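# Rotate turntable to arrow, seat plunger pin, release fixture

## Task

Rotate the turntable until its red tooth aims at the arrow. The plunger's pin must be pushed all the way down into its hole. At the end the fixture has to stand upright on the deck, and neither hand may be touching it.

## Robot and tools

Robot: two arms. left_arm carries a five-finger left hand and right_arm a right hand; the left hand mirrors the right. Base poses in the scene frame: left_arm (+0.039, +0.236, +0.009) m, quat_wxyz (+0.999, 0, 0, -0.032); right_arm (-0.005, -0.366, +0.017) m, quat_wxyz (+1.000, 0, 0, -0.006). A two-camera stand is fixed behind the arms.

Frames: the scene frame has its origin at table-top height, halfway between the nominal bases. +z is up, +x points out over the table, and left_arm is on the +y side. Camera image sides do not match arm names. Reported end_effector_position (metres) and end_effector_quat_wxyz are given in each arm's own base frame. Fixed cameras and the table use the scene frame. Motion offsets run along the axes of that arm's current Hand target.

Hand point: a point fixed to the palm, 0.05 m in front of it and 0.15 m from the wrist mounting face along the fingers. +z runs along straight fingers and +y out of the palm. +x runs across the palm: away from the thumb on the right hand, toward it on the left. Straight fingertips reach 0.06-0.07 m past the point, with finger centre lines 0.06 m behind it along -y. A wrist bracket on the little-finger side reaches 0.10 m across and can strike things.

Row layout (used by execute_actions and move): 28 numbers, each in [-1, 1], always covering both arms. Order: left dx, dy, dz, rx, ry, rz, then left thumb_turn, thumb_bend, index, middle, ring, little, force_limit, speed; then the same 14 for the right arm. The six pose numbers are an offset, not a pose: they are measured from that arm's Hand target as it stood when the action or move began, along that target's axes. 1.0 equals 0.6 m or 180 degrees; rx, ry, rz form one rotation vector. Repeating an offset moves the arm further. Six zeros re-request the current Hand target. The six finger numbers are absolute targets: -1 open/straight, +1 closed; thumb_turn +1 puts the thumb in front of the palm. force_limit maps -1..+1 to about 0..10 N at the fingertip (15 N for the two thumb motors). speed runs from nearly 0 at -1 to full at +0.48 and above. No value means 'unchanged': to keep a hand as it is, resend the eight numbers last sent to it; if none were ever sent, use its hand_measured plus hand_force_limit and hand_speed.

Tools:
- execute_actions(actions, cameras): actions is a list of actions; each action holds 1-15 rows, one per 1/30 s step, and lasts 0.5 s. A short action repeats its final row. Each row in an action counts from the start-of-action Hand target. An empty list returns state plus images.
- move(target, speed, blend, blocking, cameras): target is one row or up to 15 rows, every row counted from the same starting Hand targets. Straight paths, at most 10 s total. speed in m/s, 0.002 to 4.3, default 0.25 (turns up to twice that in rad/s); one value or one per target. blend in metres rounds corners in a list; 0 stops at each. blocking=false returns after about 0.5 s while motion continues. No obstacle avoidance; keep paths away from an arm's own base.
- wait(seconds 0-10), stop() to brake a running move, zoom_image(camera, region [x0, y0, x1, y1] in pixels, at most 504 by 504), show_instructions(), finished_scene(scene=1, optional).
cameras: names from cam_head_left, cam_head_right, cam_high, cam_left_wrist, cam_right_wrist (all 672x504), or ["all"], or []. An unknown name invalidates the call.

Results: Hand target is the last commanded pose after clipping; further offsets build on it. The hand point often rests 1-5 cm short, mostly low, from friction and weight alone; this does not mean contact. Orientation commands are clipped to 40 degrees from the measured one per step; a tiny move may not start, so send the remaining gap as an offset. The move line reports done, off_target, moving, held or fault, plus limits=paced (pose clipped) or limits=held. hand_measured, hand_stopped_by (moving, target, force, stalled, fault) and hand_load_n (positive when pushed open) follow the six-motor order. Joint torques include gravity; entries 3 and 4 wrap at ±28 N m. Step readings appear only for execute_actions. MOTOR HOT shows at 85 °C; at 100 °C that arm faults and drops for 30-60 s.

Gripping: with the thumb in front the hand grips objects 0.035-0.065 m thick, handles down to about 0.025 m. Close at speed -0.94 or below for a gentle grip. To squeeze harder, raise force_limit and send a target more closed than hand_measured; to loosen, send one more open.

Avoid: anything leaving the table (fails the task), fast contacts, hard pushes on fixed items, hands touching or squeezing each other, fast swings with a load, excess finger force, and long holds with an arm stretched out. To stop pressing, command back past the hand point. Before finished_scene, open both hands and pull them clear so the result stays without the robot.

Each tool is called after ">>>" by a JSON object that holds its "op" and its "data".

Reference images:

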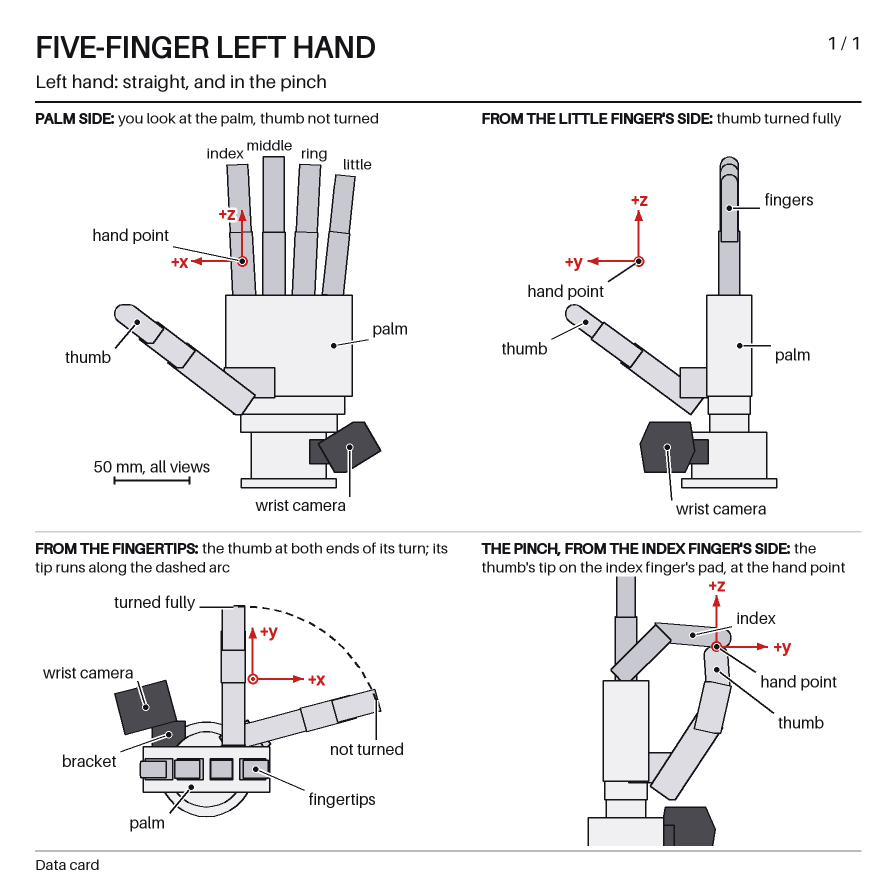

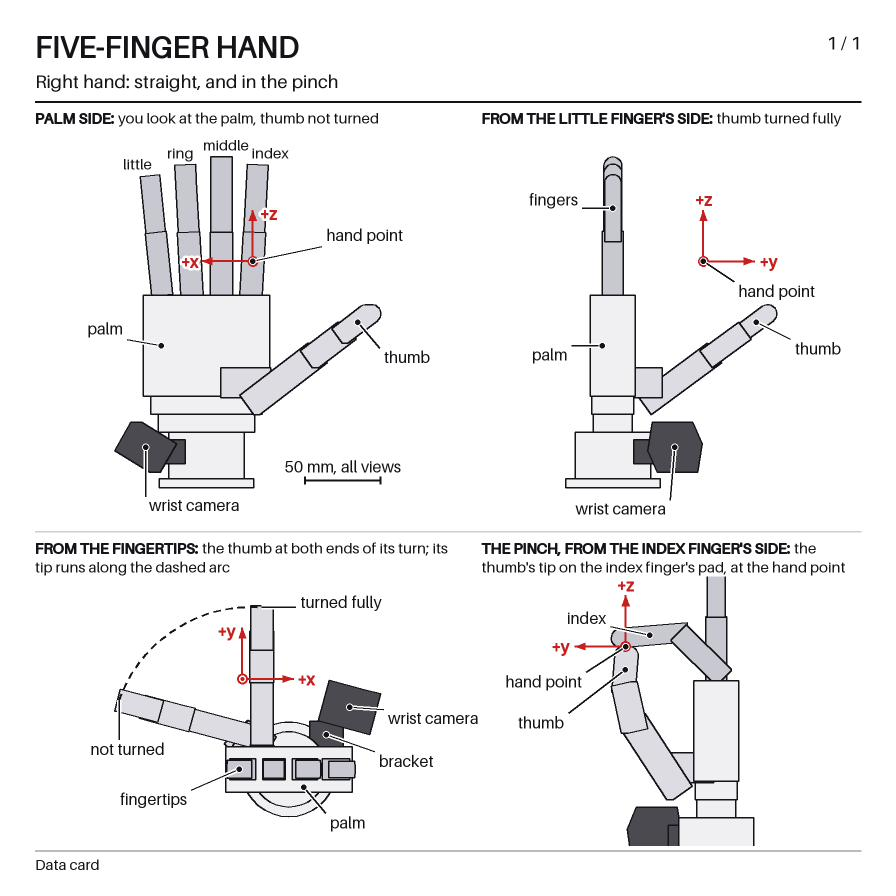

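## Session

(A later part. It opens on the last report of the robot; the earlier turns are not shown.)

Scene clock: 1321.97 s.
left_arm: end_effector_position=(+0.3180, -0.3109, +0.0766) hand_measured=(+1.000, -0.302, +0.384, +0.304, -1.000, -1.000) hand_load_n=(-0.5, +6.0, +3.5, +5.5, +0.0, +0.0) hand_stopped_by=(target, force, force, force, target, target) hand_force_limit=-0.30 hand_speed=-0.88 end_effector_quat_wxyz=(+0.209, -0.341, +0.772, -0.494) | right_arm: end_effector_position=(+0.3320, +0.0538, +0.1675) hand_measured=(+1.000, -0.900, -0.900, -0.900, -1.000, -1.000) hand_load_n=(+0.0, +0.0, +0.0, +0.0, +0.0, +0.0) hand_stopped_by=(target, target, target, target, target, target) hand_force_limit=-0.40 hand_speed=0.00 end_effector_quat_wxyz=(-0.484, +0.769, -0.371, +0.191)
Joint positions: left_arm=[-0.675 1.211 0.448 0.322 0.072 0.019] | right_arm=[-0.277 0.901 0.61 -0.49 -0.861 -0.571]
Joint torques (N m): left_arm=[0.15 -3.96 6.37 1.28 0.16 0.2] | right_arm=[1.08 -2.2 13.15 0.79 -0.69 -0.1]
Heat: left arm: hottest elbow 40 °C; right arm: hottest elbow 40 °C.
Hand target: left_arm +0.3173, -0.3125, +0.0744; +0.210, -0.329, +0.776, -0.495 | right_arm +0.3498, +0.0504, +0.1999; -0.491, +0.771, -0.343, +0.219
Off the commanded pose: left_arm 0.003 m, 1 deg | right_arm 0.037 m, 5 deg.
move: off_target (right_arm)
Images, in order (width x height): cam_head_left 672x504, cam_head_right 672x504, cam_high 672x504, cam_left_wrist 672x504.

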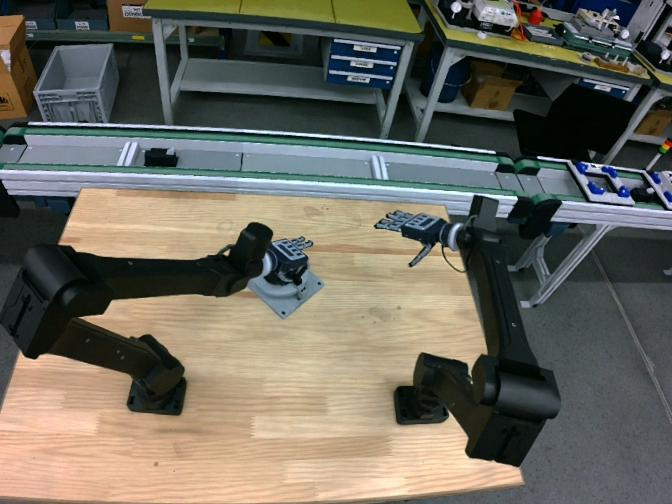

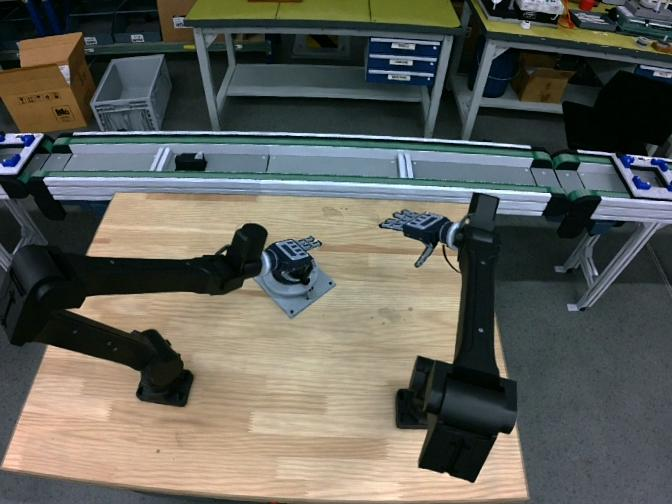

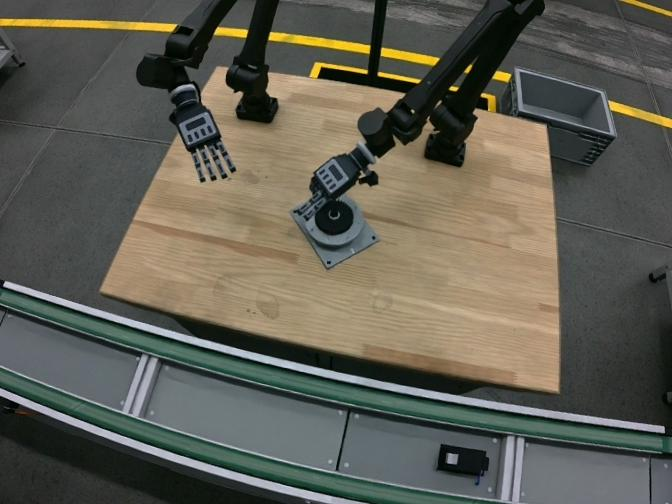

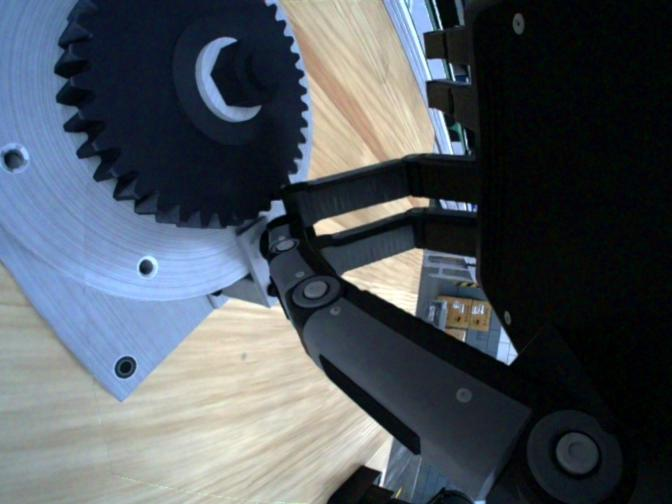

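>>> {"op": "move", "data": {"target": [[0.0,-0.008,-0.003,0,0,0,1,-0.5,-0.25,-0.25,-1,-1,-0.3,0,0,0,0,0,0,0,1,-0.9,-0.9,-0.9,-1,-1,-0.4,0],[-0.0013,0.0197,-0.009,0,0,0,1,-0.5,-0.25,-0.25,-1,-1,-0.3,0,0,0,0,0,0,0,1,-0.9,-0.9,-0.9,-1,-1,-0.4,0]], "speed": 0.05, "cameras": ["cam_head_left","cam_head_right","cam_high","cam_left_wrist"]}}

>>> {"op": "zoom_image", "data": {"camera": "cam_head_left", "region": [260, 230, 330, 290]}}

>>> {"op": "zoom_image", "data": {"camera": "cam_left_wrist", "region": [200, 130, 400, 280]}}

Scene clock: 1357.97 s.
left_arm: end_effector_position=(+0.3028, -0.3067, +0.0619) hand_measured=(+1.000, -0.500, -0.250, -0.250, -1.000, -1.000) hand_load_n=(+0.0, +0.0, +0.0, +0.0, +0.0, +0.0) hand_stopped_by=(target, target, target, target, target, target) hand_force_limit=-0.30 hand_speed=0.00 end_effector_quat_wxyz=(+0.199, -0.338, +0.781, -0.486) | right_arm: end_effector_position=(+0.3320, +0.0538, +0.1675) hand_measured=(+1.000, -0.900, -0.900, -0.900, -1.000, -1.000) hand_load_n=(+0.0, +0.0, +0.0, +0.0, +0.0, +0.0) hand_stopped_by=(target, target, target, target, target, target) hand_force_limit=-0.40 hand_speed=0.00 end_effector_quat_wxyz=(-0.484, +0.769, -0.371, +0.191)
Joint positions: left_arm=[-0.687 1.211 0.413 0.333 0.077 0.019] | right_arm=[-0.277 0.901 0.61 -0.49 -0.861 -0.571]
Joint torques (N m): left_arm=[0.62 -4.01 6.26 1.98 0.16 0.22] | right_arm=[1.03 -2.14 13.16 0.76 -0.69 -0.1]
Heat: left arm: hottest elbow 38 °C; right arm: hottest elbow 41 °C.
Hand target: left_arm +0.3107, -0.3051, +0.0659; +0.210, -0.329, +0.776, -0.495 | right_arm +0.3498, +0.0504, +0.1999; -0.491, +0.771, -0.343, +0.219
Off the commanded pose: left_arm 0.009 m, 2 deg | right_arm 0.037 m, 5 deg.
move: off_target (right_arm)
Images, in order (width x height): cam_head_left 672x504, cam_head_right 672x504, cam_high 672x504, cam_left_wrist 672x504.

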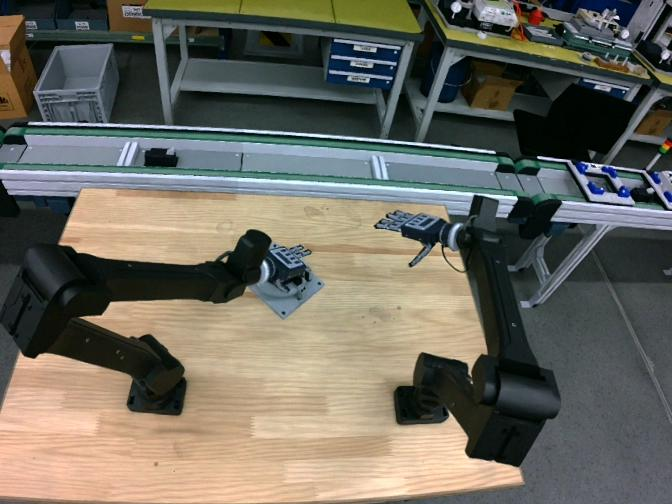

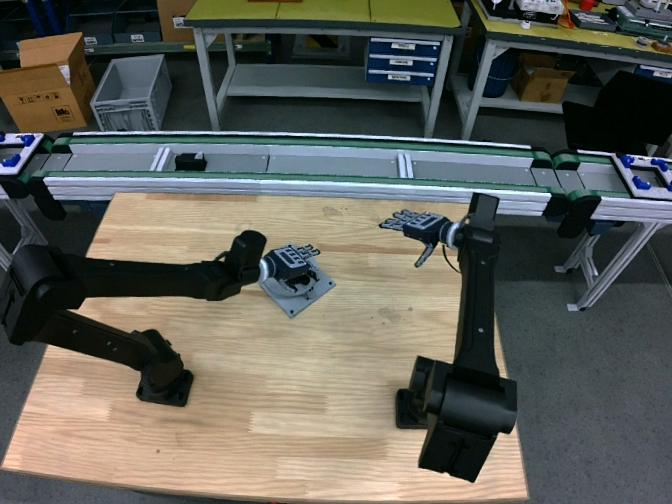

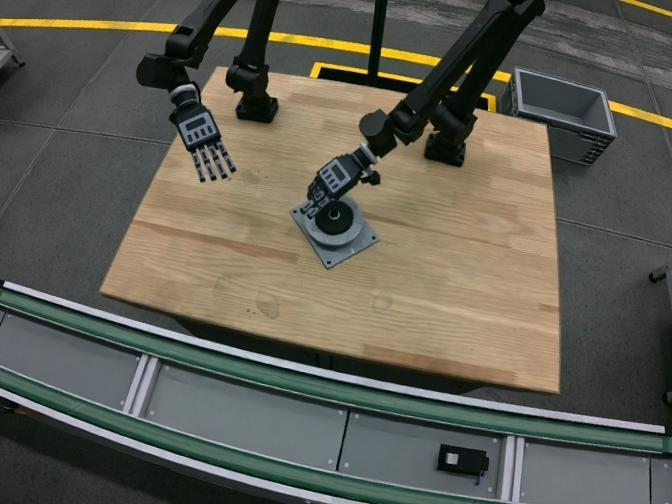

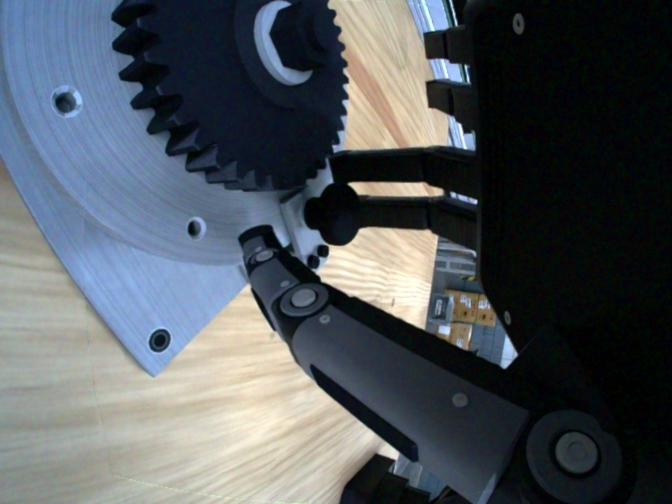

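Scaled by 7.200 from the camera's 672x504 image, which has a finer 960x720 frame.

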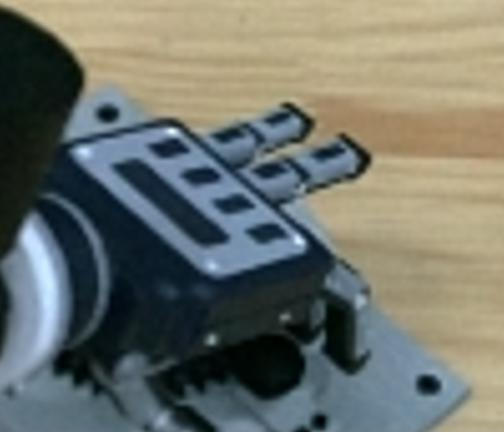

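Scaled by 2.520 from the camera's 672x504 image, which has a finer 960x720 frame.

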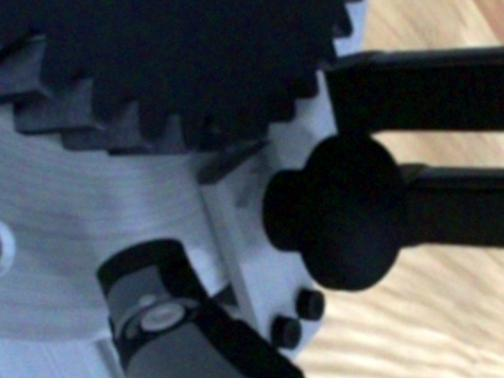

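>>> {"op": "move", "data": {"target": [-0.011,-0.002,0,0,0,0,1,-0.5,-0.25,-0.25,-1,-1,-0.3,0,0,0,0,0,0,0,1,-0.9,-0.9,-0.9,-1,-1,-0.4,0], "speed": 0.05, "cameras": ["cam_head_left","cam_left_wrist"]}}

>>> {"op": "zoom_image", "data": {"camera": "cam_head_left", "region": [260, 230, 330, 290]}}

>>> {"op": "zoom_image", "data": {"camera": "cam_left_wrist", "region": [200, 130, 400, 280]}}

Scene clock: 1386.37 s.
left_arm: end_effector_position=(+0.3060, -0.3026, +0.0622) hand_measured=(+1.000, -0.500, -0.250, -0.250, -1.000, -1.000) hand_load_n=(+0.0, +0.0, +0.0, +0.0, +0.0, +0.0) hand_stopped_by=(target, target, target, target, target, target) hand_force_limit=-0.30 hand_speed=0.00 end_effector_quat_wxyz=(+0.197, -0.336, +0.781, -0.488) | right_arm: end_effector_position=(+0.3320, +0.0538, +0.1675) hand_measured=(+1.000, -0.900, -0.900, -0.900, -1.000, -1.000) hand_load_n=(+0.0, +0.0, +0.0, +0.0, +0.0, +0.0) hand_stopped_by=(target, target, target, target, target, target) hand_force_limit=-0.40 hand_speed=0.00 end_effector_quat_wxyz=(-0.484, +0.769, -0.371, +0.191)
Joint positions: left_arm=[-0.664 1.211 0.413 0.333 0.105 0.029] | right_arm=[-0.277 0.901 0.61 -0.49 -0.861 -0.571]
Joint torques (N m): left_arm=[0.62 -3.9 6.6 1.76 0.14 0.22] | right_arm=[1.03 -2.14 13.16 0.79 -0.69 -0.11]
Heat: left arm: hottest elbow 38 °C; right arm: hottest elbow 41 °C.
Hand target: left_arm +0.3157, -0.3007, +0.0670; +0.210, -0.329, +0.776, -0.495 | right_arm +0.3498, +0.0504, +0.1999; -0.491, +0.771, -0.343, +0.219
Off the commanded pose: left_arm 0.011 m, 2 deg | right_arm 0.037 m, 5 deg.
move: off_target (left_arm, right_arm)
Images, in order (width x height): cam_head_left 672x504, cam_left_wrist 672x504.

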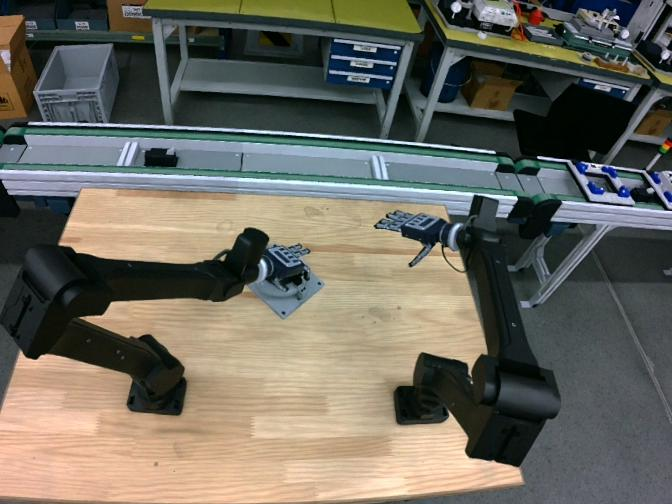

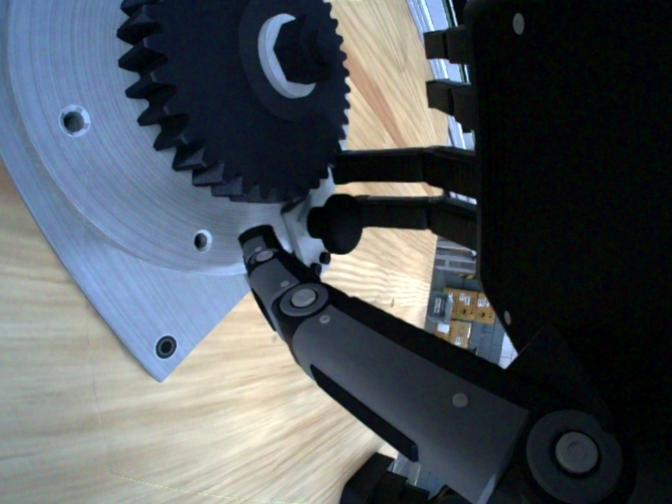

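Scaled by 7.200 from the camera's 672x504 image, which has a finer 960x720 frame.

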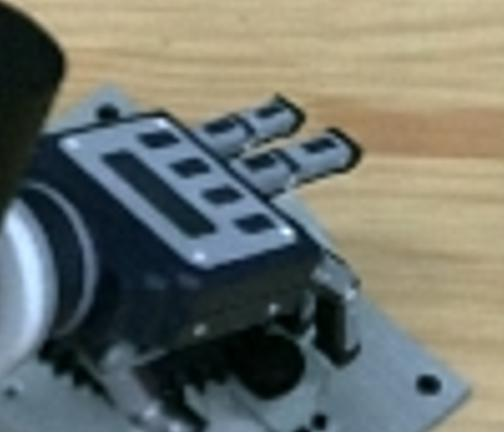

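Scaled by 2.520 from the camera's 672x504 image, which has a finer 960x720 frame.

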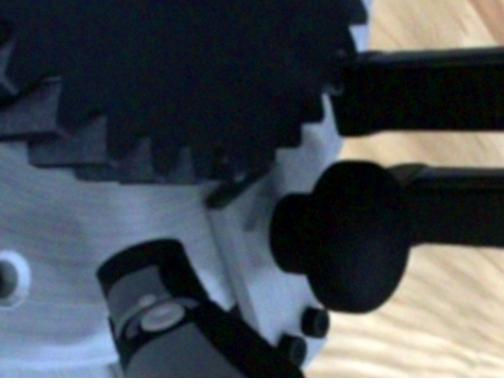

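>>> {"op": "move", "data": {"target": [0,0,0,0,0,0,1,0.3,0.4,0.4,-1,-1,-0.3,-0.92,0,0,0,0,0,0,1,-0.9,-0.9,-0.9,-1,-1,-0.4,0], "speed": 0.05, "cameras": ["cam_head_left","cam_left_wrist"]}}

>>> {"op": "zoom_image", "data": {"camera": "cam_head_left", "region": [260, 230, 330, 290]}}

>>> {"op": "zoom_image", "data": {"camera": "cam_left_wrist", "region": [200, 130, 400, 280]}}

Scene clock: 1409.23 s.
left_arm: end_effector_position=(+0.3062, -0.3029, +0.0622) hand_measured=(+1.000, -0.080, -0.110, -0.208, -1.000, -1.000) hand_load_n=(-0.5, +5.0, +6.0, +1.5, +0.0, +0.0) hand_stopped_by=(target, force, force, force, target, target) hand_force_limit=-0.30 hand_speed=-0.92 end_effector_quat_wxyz=(+0.197, -0.335, +0.781, -0.489) | right_arm: end_effector_position=(+0.3320, +0.0538, +0.1675) hand_measured=(+1.000, -0.900, -0.900, -0.900, -1.000, -1.000) hand_load_n=(+0.0, +0.0, +0.0, +0.0, +0.0, +0.0) hand_stopped_by=(target, target, target, target, target, target) hand_force_limit=-0.40 hand_speed=0.00 end_effector_quat_wxyz=(-0.484, +0.769, -0.371, +0.191)
Joint positions: left_arm=[-0.664 1.212 0.413 0.336 0.106 0.032] | right_arm=[-0.277 0.901 0.61 -0.49 -0.861 -0.571]
Joint torques (N m): left_arm=[0.62 -4.07 6.58 1.66 0.14 0.2] | right_arm=[1.03 -2.2 13.16 0.79 -0.69 -0.11]
Heat: left arm: hottest elbow 39 °C; right arm: hottest elbow 41 °C.
Hand target: left_arm +0.3157, -0.3007, +0.0670; +0.210, -0.329, +0.776, -0.495 | right_arm +0.3498, +0.0504, +0.1999; -0.491, +0.771, -0.343, +0.219
Off the commanded pose: left_arm 0.011 m, 2 deg | right_arm 0.037 m, 5 deg.
move: off_target (left_arm, right_arm)
Images, in order (width x height): cam_head_left 672x504, cam_left_wrist 672x504.

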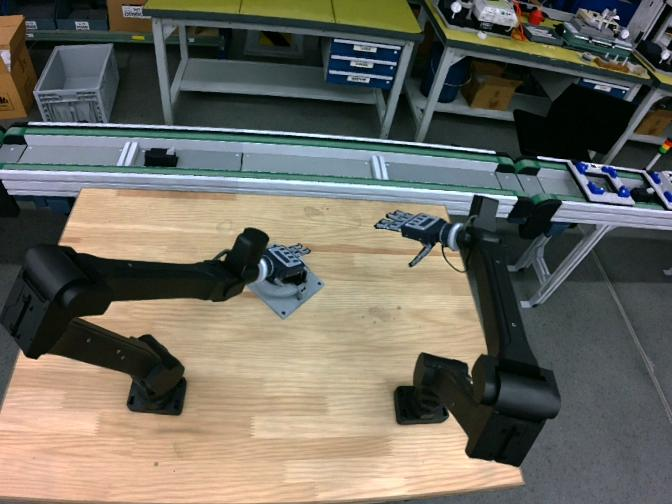

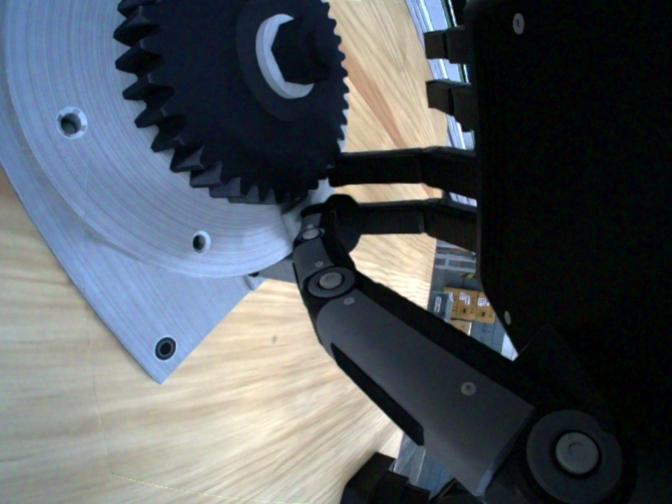

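Scaled by 7.200 from the camera's 672x504 image, which has a finer 960x720 frame.

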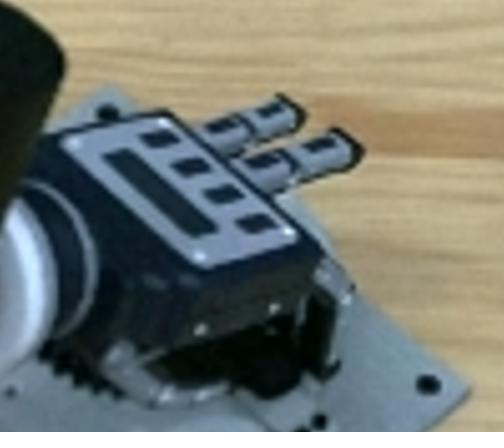

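Scaled by 2.520 from the camera's 672x504 image, which has a finer 960x720 frame.

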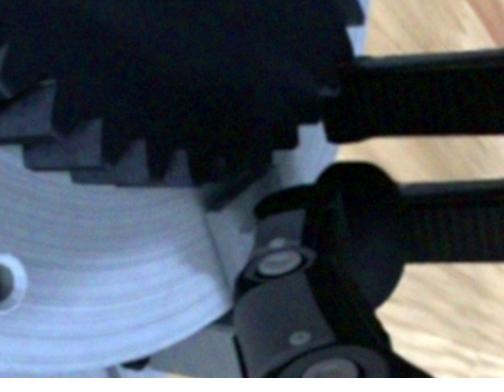

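>>> {"op": "move", "data": {"target": [0,-0.0227,-0.0106,0,0,0,1,0.3,0.4,0.4,-1,-1,-0.3,-0.92,0,0,0,0,0,0,1,-0.9,-0.9,-0.9,-1,-1,-0.4,0], "speed": 0.03, "cameras": ["cam_head_left","cam_left_wrist"]}}

>>> {"op": "zoom_image", "data": {"camera": "cam_left_wrist", "region": [200, 130, 400, 280]}}

Scene clock: 1421.00 s.
left_arm: end_effector_position=(+0.3056, -0.3022, +0.0623) hand_measured=(+1.000, -0.080, -0.110, -0.208, -1.000, -1.000) hand_load_n=(+0.0, +3.0, +8.5, +5.5, +0.0, +0.0) hand_stopped_by=(target, force, force, force, target, target) hand_force_limit=-0.30 hand_speed=-0.92 end_effector_quat_wxyz=(+0.196, -0.337, +0.783, -0.486) | right_arm: end_effector_position=(+0.3320, +0.0538, +0.1675) hand_measured=(+1.000, -0.900, -0.900, -0.900, -1.000, -1.000) hand_load_n=(+0.0, +0.0, +0.0, +0.0, +0.0, +0.0) hand_stopped_by=(target, target, target, target, target, target) hand_force_limit=-0.40 hand_speed=0.00 end_effector_quat_wxyz=(-0.484, +0.769, -0.371, +0.191)
Joint positions: left_arm=[-0.664 1.208 0.416 0.321 0.105 0.03] | right_arm=[-0.277 0.901 0.61 -0.49 -0.861 -0.571]
Joint torques (N m): left_arm=[0.62 -7.36 7.94 -0.1 0.13 0.2] | right_arm=[1.03 -2.2 13.16 0.79 -0.69 -0.11]
Heat: left arm: hottest elbow 39 °C; right arm: hottest elbow 41 °C.
Hand target: left_arm +0.3157, -0.3007, +0.0821; +0.210, -0.329, +0.776, -0.495 | right_arm +0.3498, +0.0504, +0.1999; -0.491, +0.771, -0.343, +0.219
Off the commanded pose: left_arm 0.022 m, 2 deg | right_arm 0.037 m, 5 deg.
move: off_target (left_arm, right_arm)
Images, in order (width x height): cam_head_left 672x504, cam_left_wrist 672x504.

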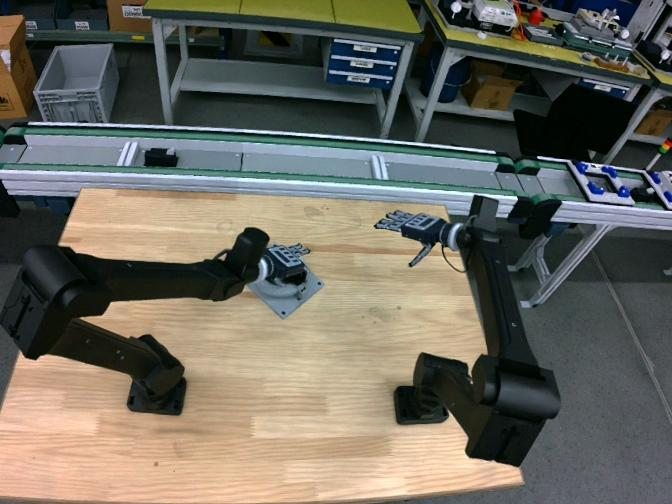

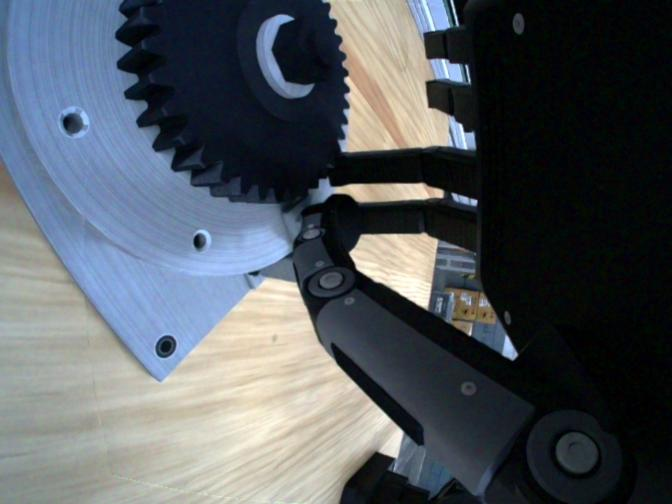

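Scaled by 2.520 from the camera's 672x504 image, which has a finer 960x720 frame.

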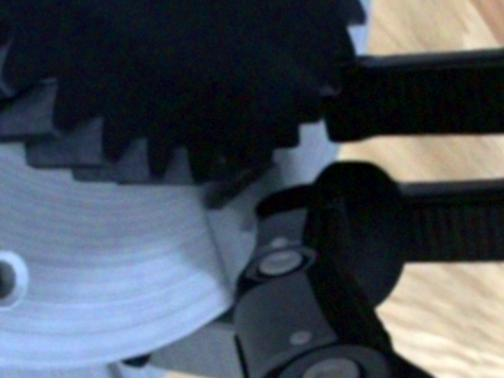

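>>> {"op": "move", "data": {"target": [0,-0.0227,-0.0106,0,0,0,1,0.3,0.4,0.4,-1,-1,-0.3,-0.92,0,0,0,0,0,0,1,-0.9,-0.9,-0.9,-1,-1,-0.4,0], "speed": 0.03, "cameras": ["cam_head_left","cam_left_wrist"]}}

>>> {"op": "zoom_image", "data": {"camera": "cam_left_wrist", "region": [200, 130, 400, 280]}}

>>> {"op": "zoom_image", "data": {"camera": "cam_head_left", "region": [260, 230, 330, 290]}}

Scene clock: 1431.87 s.
left_arm: end_effector_position=(+0.3017, -0.2977, +0.0776) hand_measured=(+1.000, -0.080, -0.110, -0.208, -1.000, -1.000) hand_load_n=(+0.0, +0.0, +0.0, +0.0, +0.0, -0.5) hand_stopped_by=(target, force, force, force, target, target) hand_force_limit=-0.30 hand_speed=-0.92 end_effector_quat_wxyz=(+0.197, -0.339, +0.783, -0.483) | right_arm: end_effector_position=(+0.3320, +0.0538, +0.1675) hand_measured=(+1.000, -0.900, -0.900, -0.900, -1.000, -1.000) hand_load_n=(+0.0, +0.0, +0.0, +0.0, +0.0, +0.0) hand_stopped_by=(target, target, target, target, target, target) hand_force_limit=-0.40 hand_speed=0.00 end_effector_quat_wxyz=(-0.484, +0.769, -0.371, +0.191)
Joint positions: left_arm=[-0.664 1.139 0.425 0.239 0.098 0.03] | right_arm=[-0.277 0.901 0.61 -0.49 -0.861 -0.571]
Joint torques (N m): left_arm=[0.85 -4.89 9.22 0.4 0.14 0.2] | right_arm=[1.08 -2.14 13.15 0.79 -0.69 -0.11]
Heat: left arm: hottest elbow 38 °C; right arm: hottest elbow 42 °C.
Hand target: left_arm +0.3156, -0.3007, +0.0971; +0.210, -0.329, +0.776, -0.495 | right_arm +0.3498, +0.0504, +0.1999; -0.491, +0.771, -0.343, +0.219
Off the commanded pose: left_arm 0.024 m, 2 deg | right_arm 0.037 m, 5 deg.
move: off_target (left_arm, right_arm)
Images, in order (width x height): cam_head_left 672x504, cam_left_wrist 672x504.

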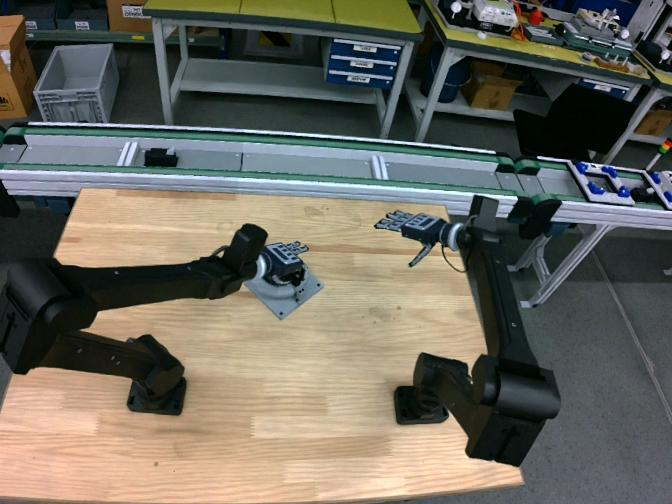

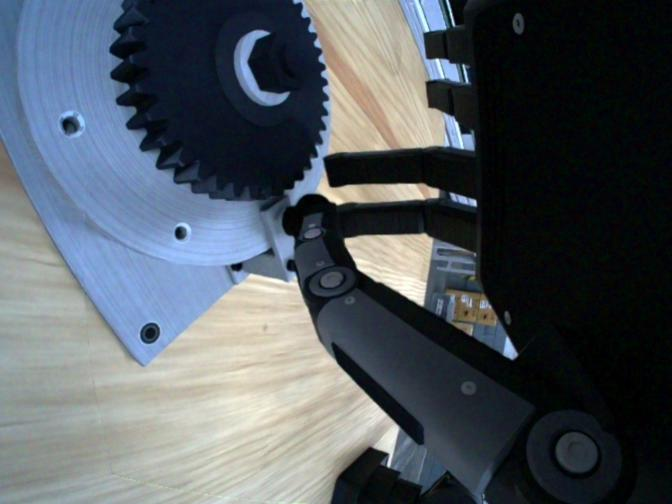

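Scaled by 2.520 from the camera's 672x504 image, which has a finer 960x720 frame.

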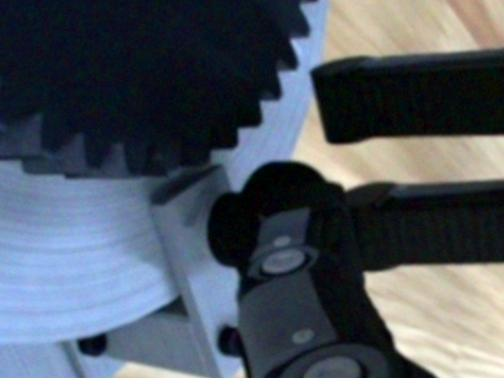

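Scaled by 7.200 from the camera's 672x504 image, which has a finer 960x720 frame.

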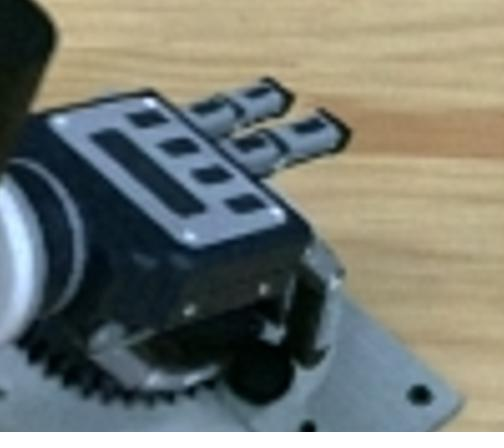

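>>> {"op": "move", "data": {"target": [[0.0015,0.0,-0.0113,0.0,0,0,1,-0.5,-0.3,-0.3,-1,-1,-0.3,0,0,0,0,0,0,0,1,-0.9,-0.9,-0.9,-1,-1,-0.4,0],[0.0015,0.0088,-0.0113,0.05,0,0,1,-0.5,-0.3,-0.3,-1,-1,-0.3,0,0,0,0,0,0,0,1,-0.9,-0.9,-0.9,-1,-1,-0.4,0]], "speed": 0.05, "cameras": ["cam_head_left","cam_head_right","cam_high","cam_left_wrist"]}}

>>> {"op": "zoom_image", "data": {"camera": "cam_left_wrist", "region": [200, 130, 400, 280]}}

>>> {"op": "zoom_image", "data": {"camera": "cam_head_left", "region": [230, 230, 330, 320]}}

Scene clock: 1490.97 s.
left_arm: end_effector_position=(+0.3032, -0.2976, +0.0920) hand_measured=(+1.000, -0.500, -0.300, -0.300, -1.000, -1.000) hand_load_n=(+0.0, +0.0, +0.0, +0.0, +0.0, +0.0) hand_stopped_by=(target, target, target, target, target, target) hand_force_limit=-0.30 hand_speed=0.00 end_effector_quat_wxyz=(+0.228, -0.314, +0.742, -0.547) | right_arm: end_effector_position=(+0.3320, +0.0538, +0.1675) hand_measured=(+1.000, -0.900, -0.900, -0.900, -1.000, -1.000) hand_load_n=(+0.0, -0.5, +0.0, +0.0, +0.0, -0.5) hand_stopped_by=(target, target, target, target, target, target) hand_force_limit=-0.40 hand_speed=0.00 end_effector_quat_wxyz=(-0.484, +0.769, -0.371, +0.191)
Joint positions: left_arm=[-0.655 1.126 0.333 0.489 0.114 0.03] | right_arm=[-0.277 0.901 0.61 -0.49 -0.861 -0.571]
Joint torques (N m): left_arm=[0.67 -2.43 6.24 2.03 0.16 0.07] | right_arm=[1.03 -2.2 13.15 0.79 -0.69 -0.1]
Heat: left arm: hottest elbow 40 °C; right arm: hottest elbow 42 °C.
Hand target: left_arm +0.3090, -0.2955, +0.0952; +0.236, -0.312, +0.735, -0.554 | right_arm +0.3498, +0.0504, +0.1999; -0.491, +0.771, -0.343, +0.219
Off the commanded pose: left_arm 0.007 m, 1 deg | right_arm 0.037 m, 5 deg.
move: off_target (right_arm)
Images, in order (width x height): cam_head_left 672x504, cam_head_right 672x504, cam_high 672x504, cam_left_wrist 672x504.

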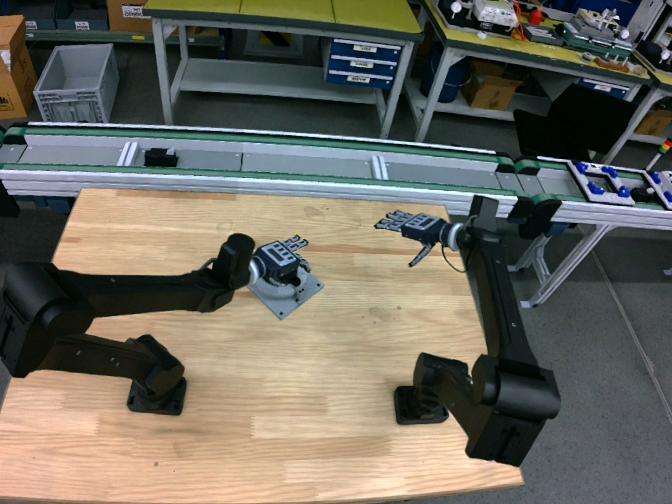

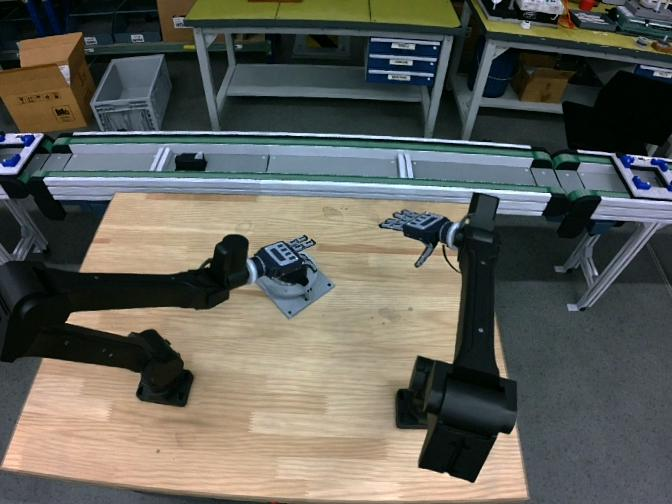

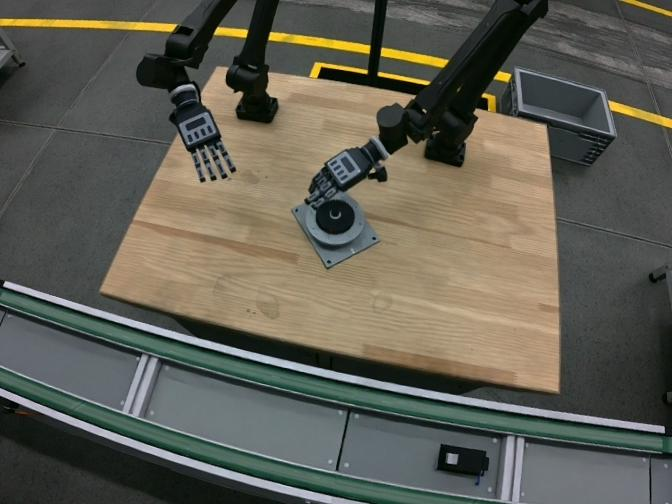

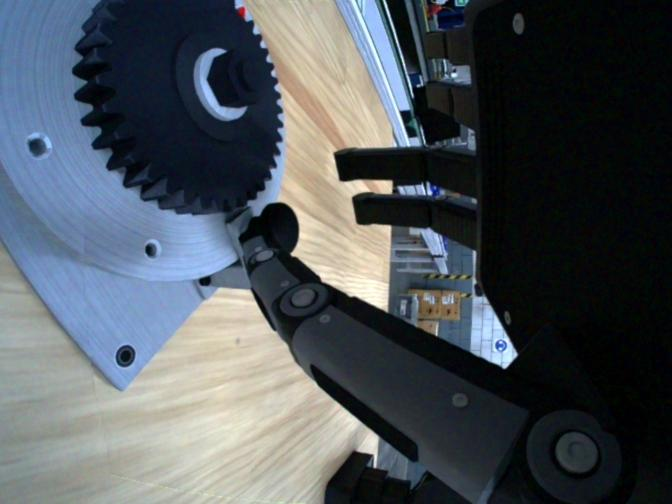

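Scaled by 2.520 from the camera's 672x504 image, which has a finer 960x720 frame.

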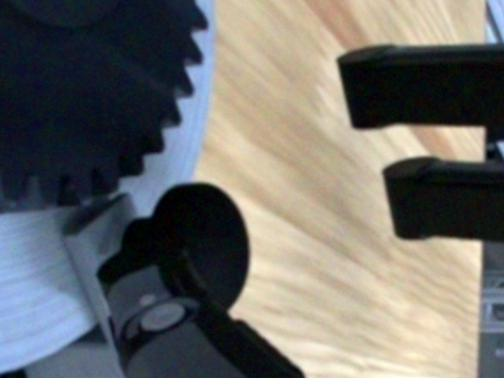

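Scaled by 5.040 from the camera's 672x504 image, which has a finer 960x720 frame.

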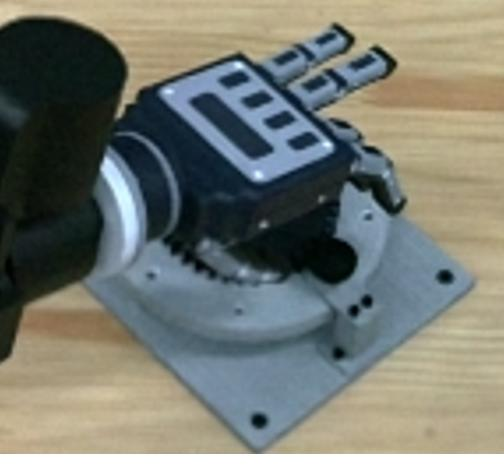

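>>> {"op": "move", "data": {"target": [-0.0027,0.0485,0.0067,0.0,0,0,1,-0.5,-0.3,-0.3,-1,-1,-0.3,0,0,0,0,0,0,0,1,-0.9,-0.9,-0.9,-1,-1,-0.4,0], "speed": 0.05, "cameras": ["cam_head_left","cam_head_right","cam_high","cam_left_wrist"]}}

>>> {"op": "zoom_image", "data": {"camera": "cam_left_wrist", "region": [200, 130, 400, 280]}}

>>> {"op": "zoom_image", "data": {"camera": "cam_head_left", "region": [260, 230, 330, 290]}}

Scene clock: 1527.40 s.
left_arm: end_effector_position=(+0.3017, -0.2934, +0.0624) hand_measured=(+1.000, -0.500, -0.300, -0.300, -1.000, -1.000) hand_load_n=(+0.0, +0.0, +0.0, +0.0, +0.0, +0.0) hand_stopped_by=(target, target, target, target, target, target) hand_force_limit=-0.30 hand_speed=0.00 end_effector_quat_wxyz=(+0.228, -0.316, +0.741, -0.547) | right_arm: end_effector_position=(+0.3320, +0.0538, +0.1675) hand_measured=(+1.000, -0.900, -0.900, -0.900, -1.000, -1.000) hand_load_n=(+0.0, +0.0, +0.0, +0.0, +0.0, +0.0) hand_stopped_by=(target, target, target, target, target, target) hand_force_limit=-0.40 hand_speed=0.00 end_effector_quat_wxyz=(-0.484, +0.769, -0.371, +0.191)
Joint positions: left_arm=[-0.646 1.238 0.289 0.644 0.122 0.03] | right_arm=[-0.277 0.901 0.61 -0.49 -0.861 -0.571]
Joint torques (N m): left_arm=[0.56 -3.08 5.29 2.06 0.16 0.1] | right_arm=[1.03 -2.14 13.15 0.79 -0.69 -0.1]
Heat: left arm: hottest elbow 38 °C; right arm: hottest elbow 43 °C.
Hand target: left_arm +0.3072, -0.2914, +0.0661; +0.236, -0.312, +0.735, -0.554 | right_arm +0.3498, +0.0504, +0.1999; -0.491, +0.771, -0.343, +0.219
Off the commanded pose: left_arm 0.007 m, 2 deg | right_arm 0.037 m, 5 deg.
move: off_target (right_arm)
Images, in order (width x height): cam_head_left 672x504, cam_head_right 672x504, cam_high 672x504, cam_left_wrist 672x504.

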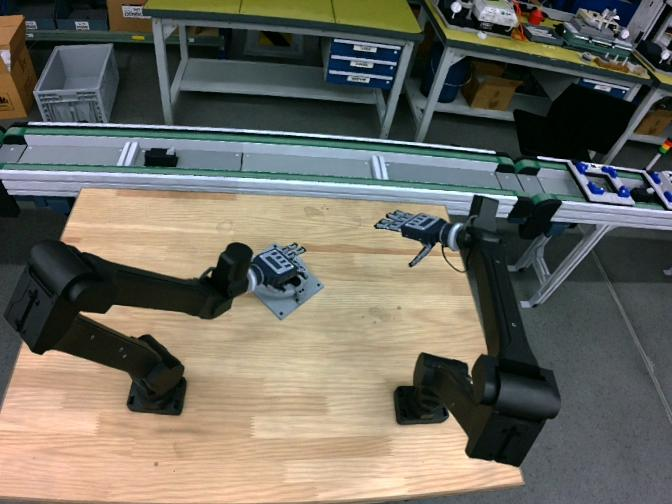

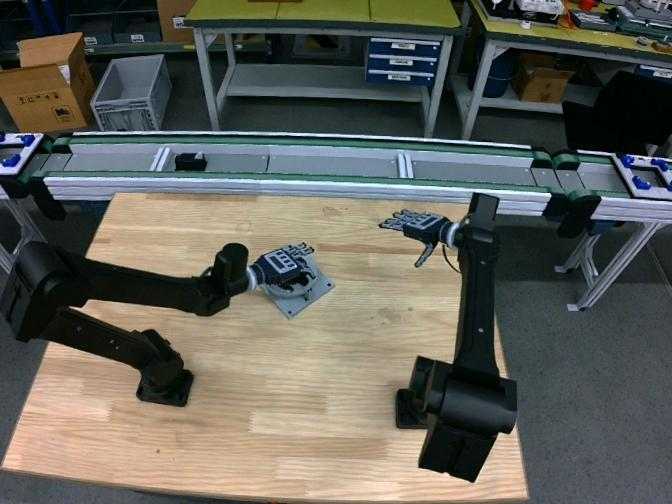

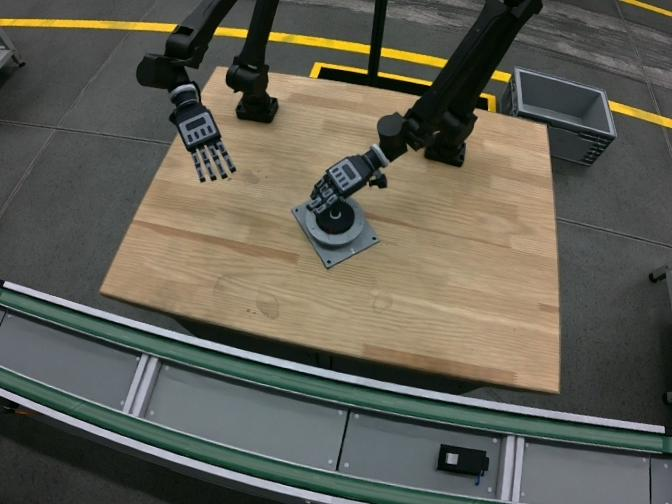

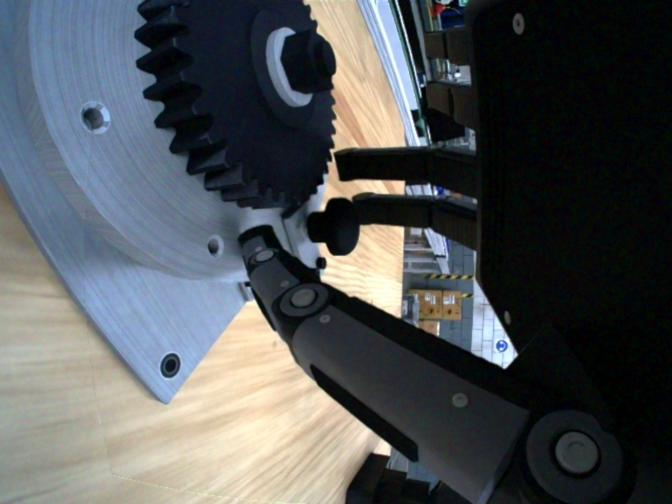

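Scaled by 2.520 from the camera's 672x504 image, which has a finer 960x720 frame.

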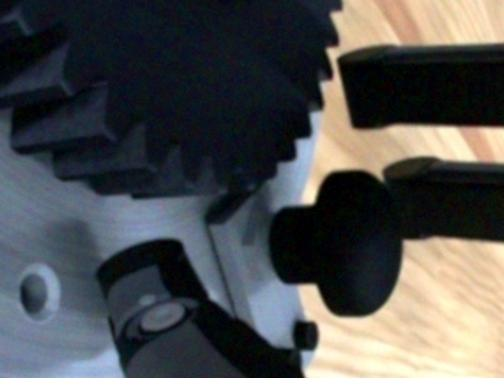

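Scaled by 7.200 from the camera's 672x504 image, which has a finer 960x720 frame.

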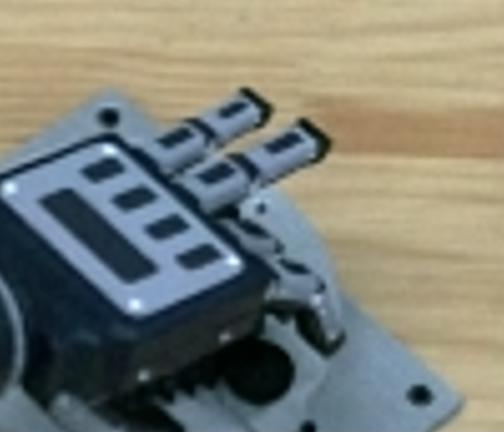

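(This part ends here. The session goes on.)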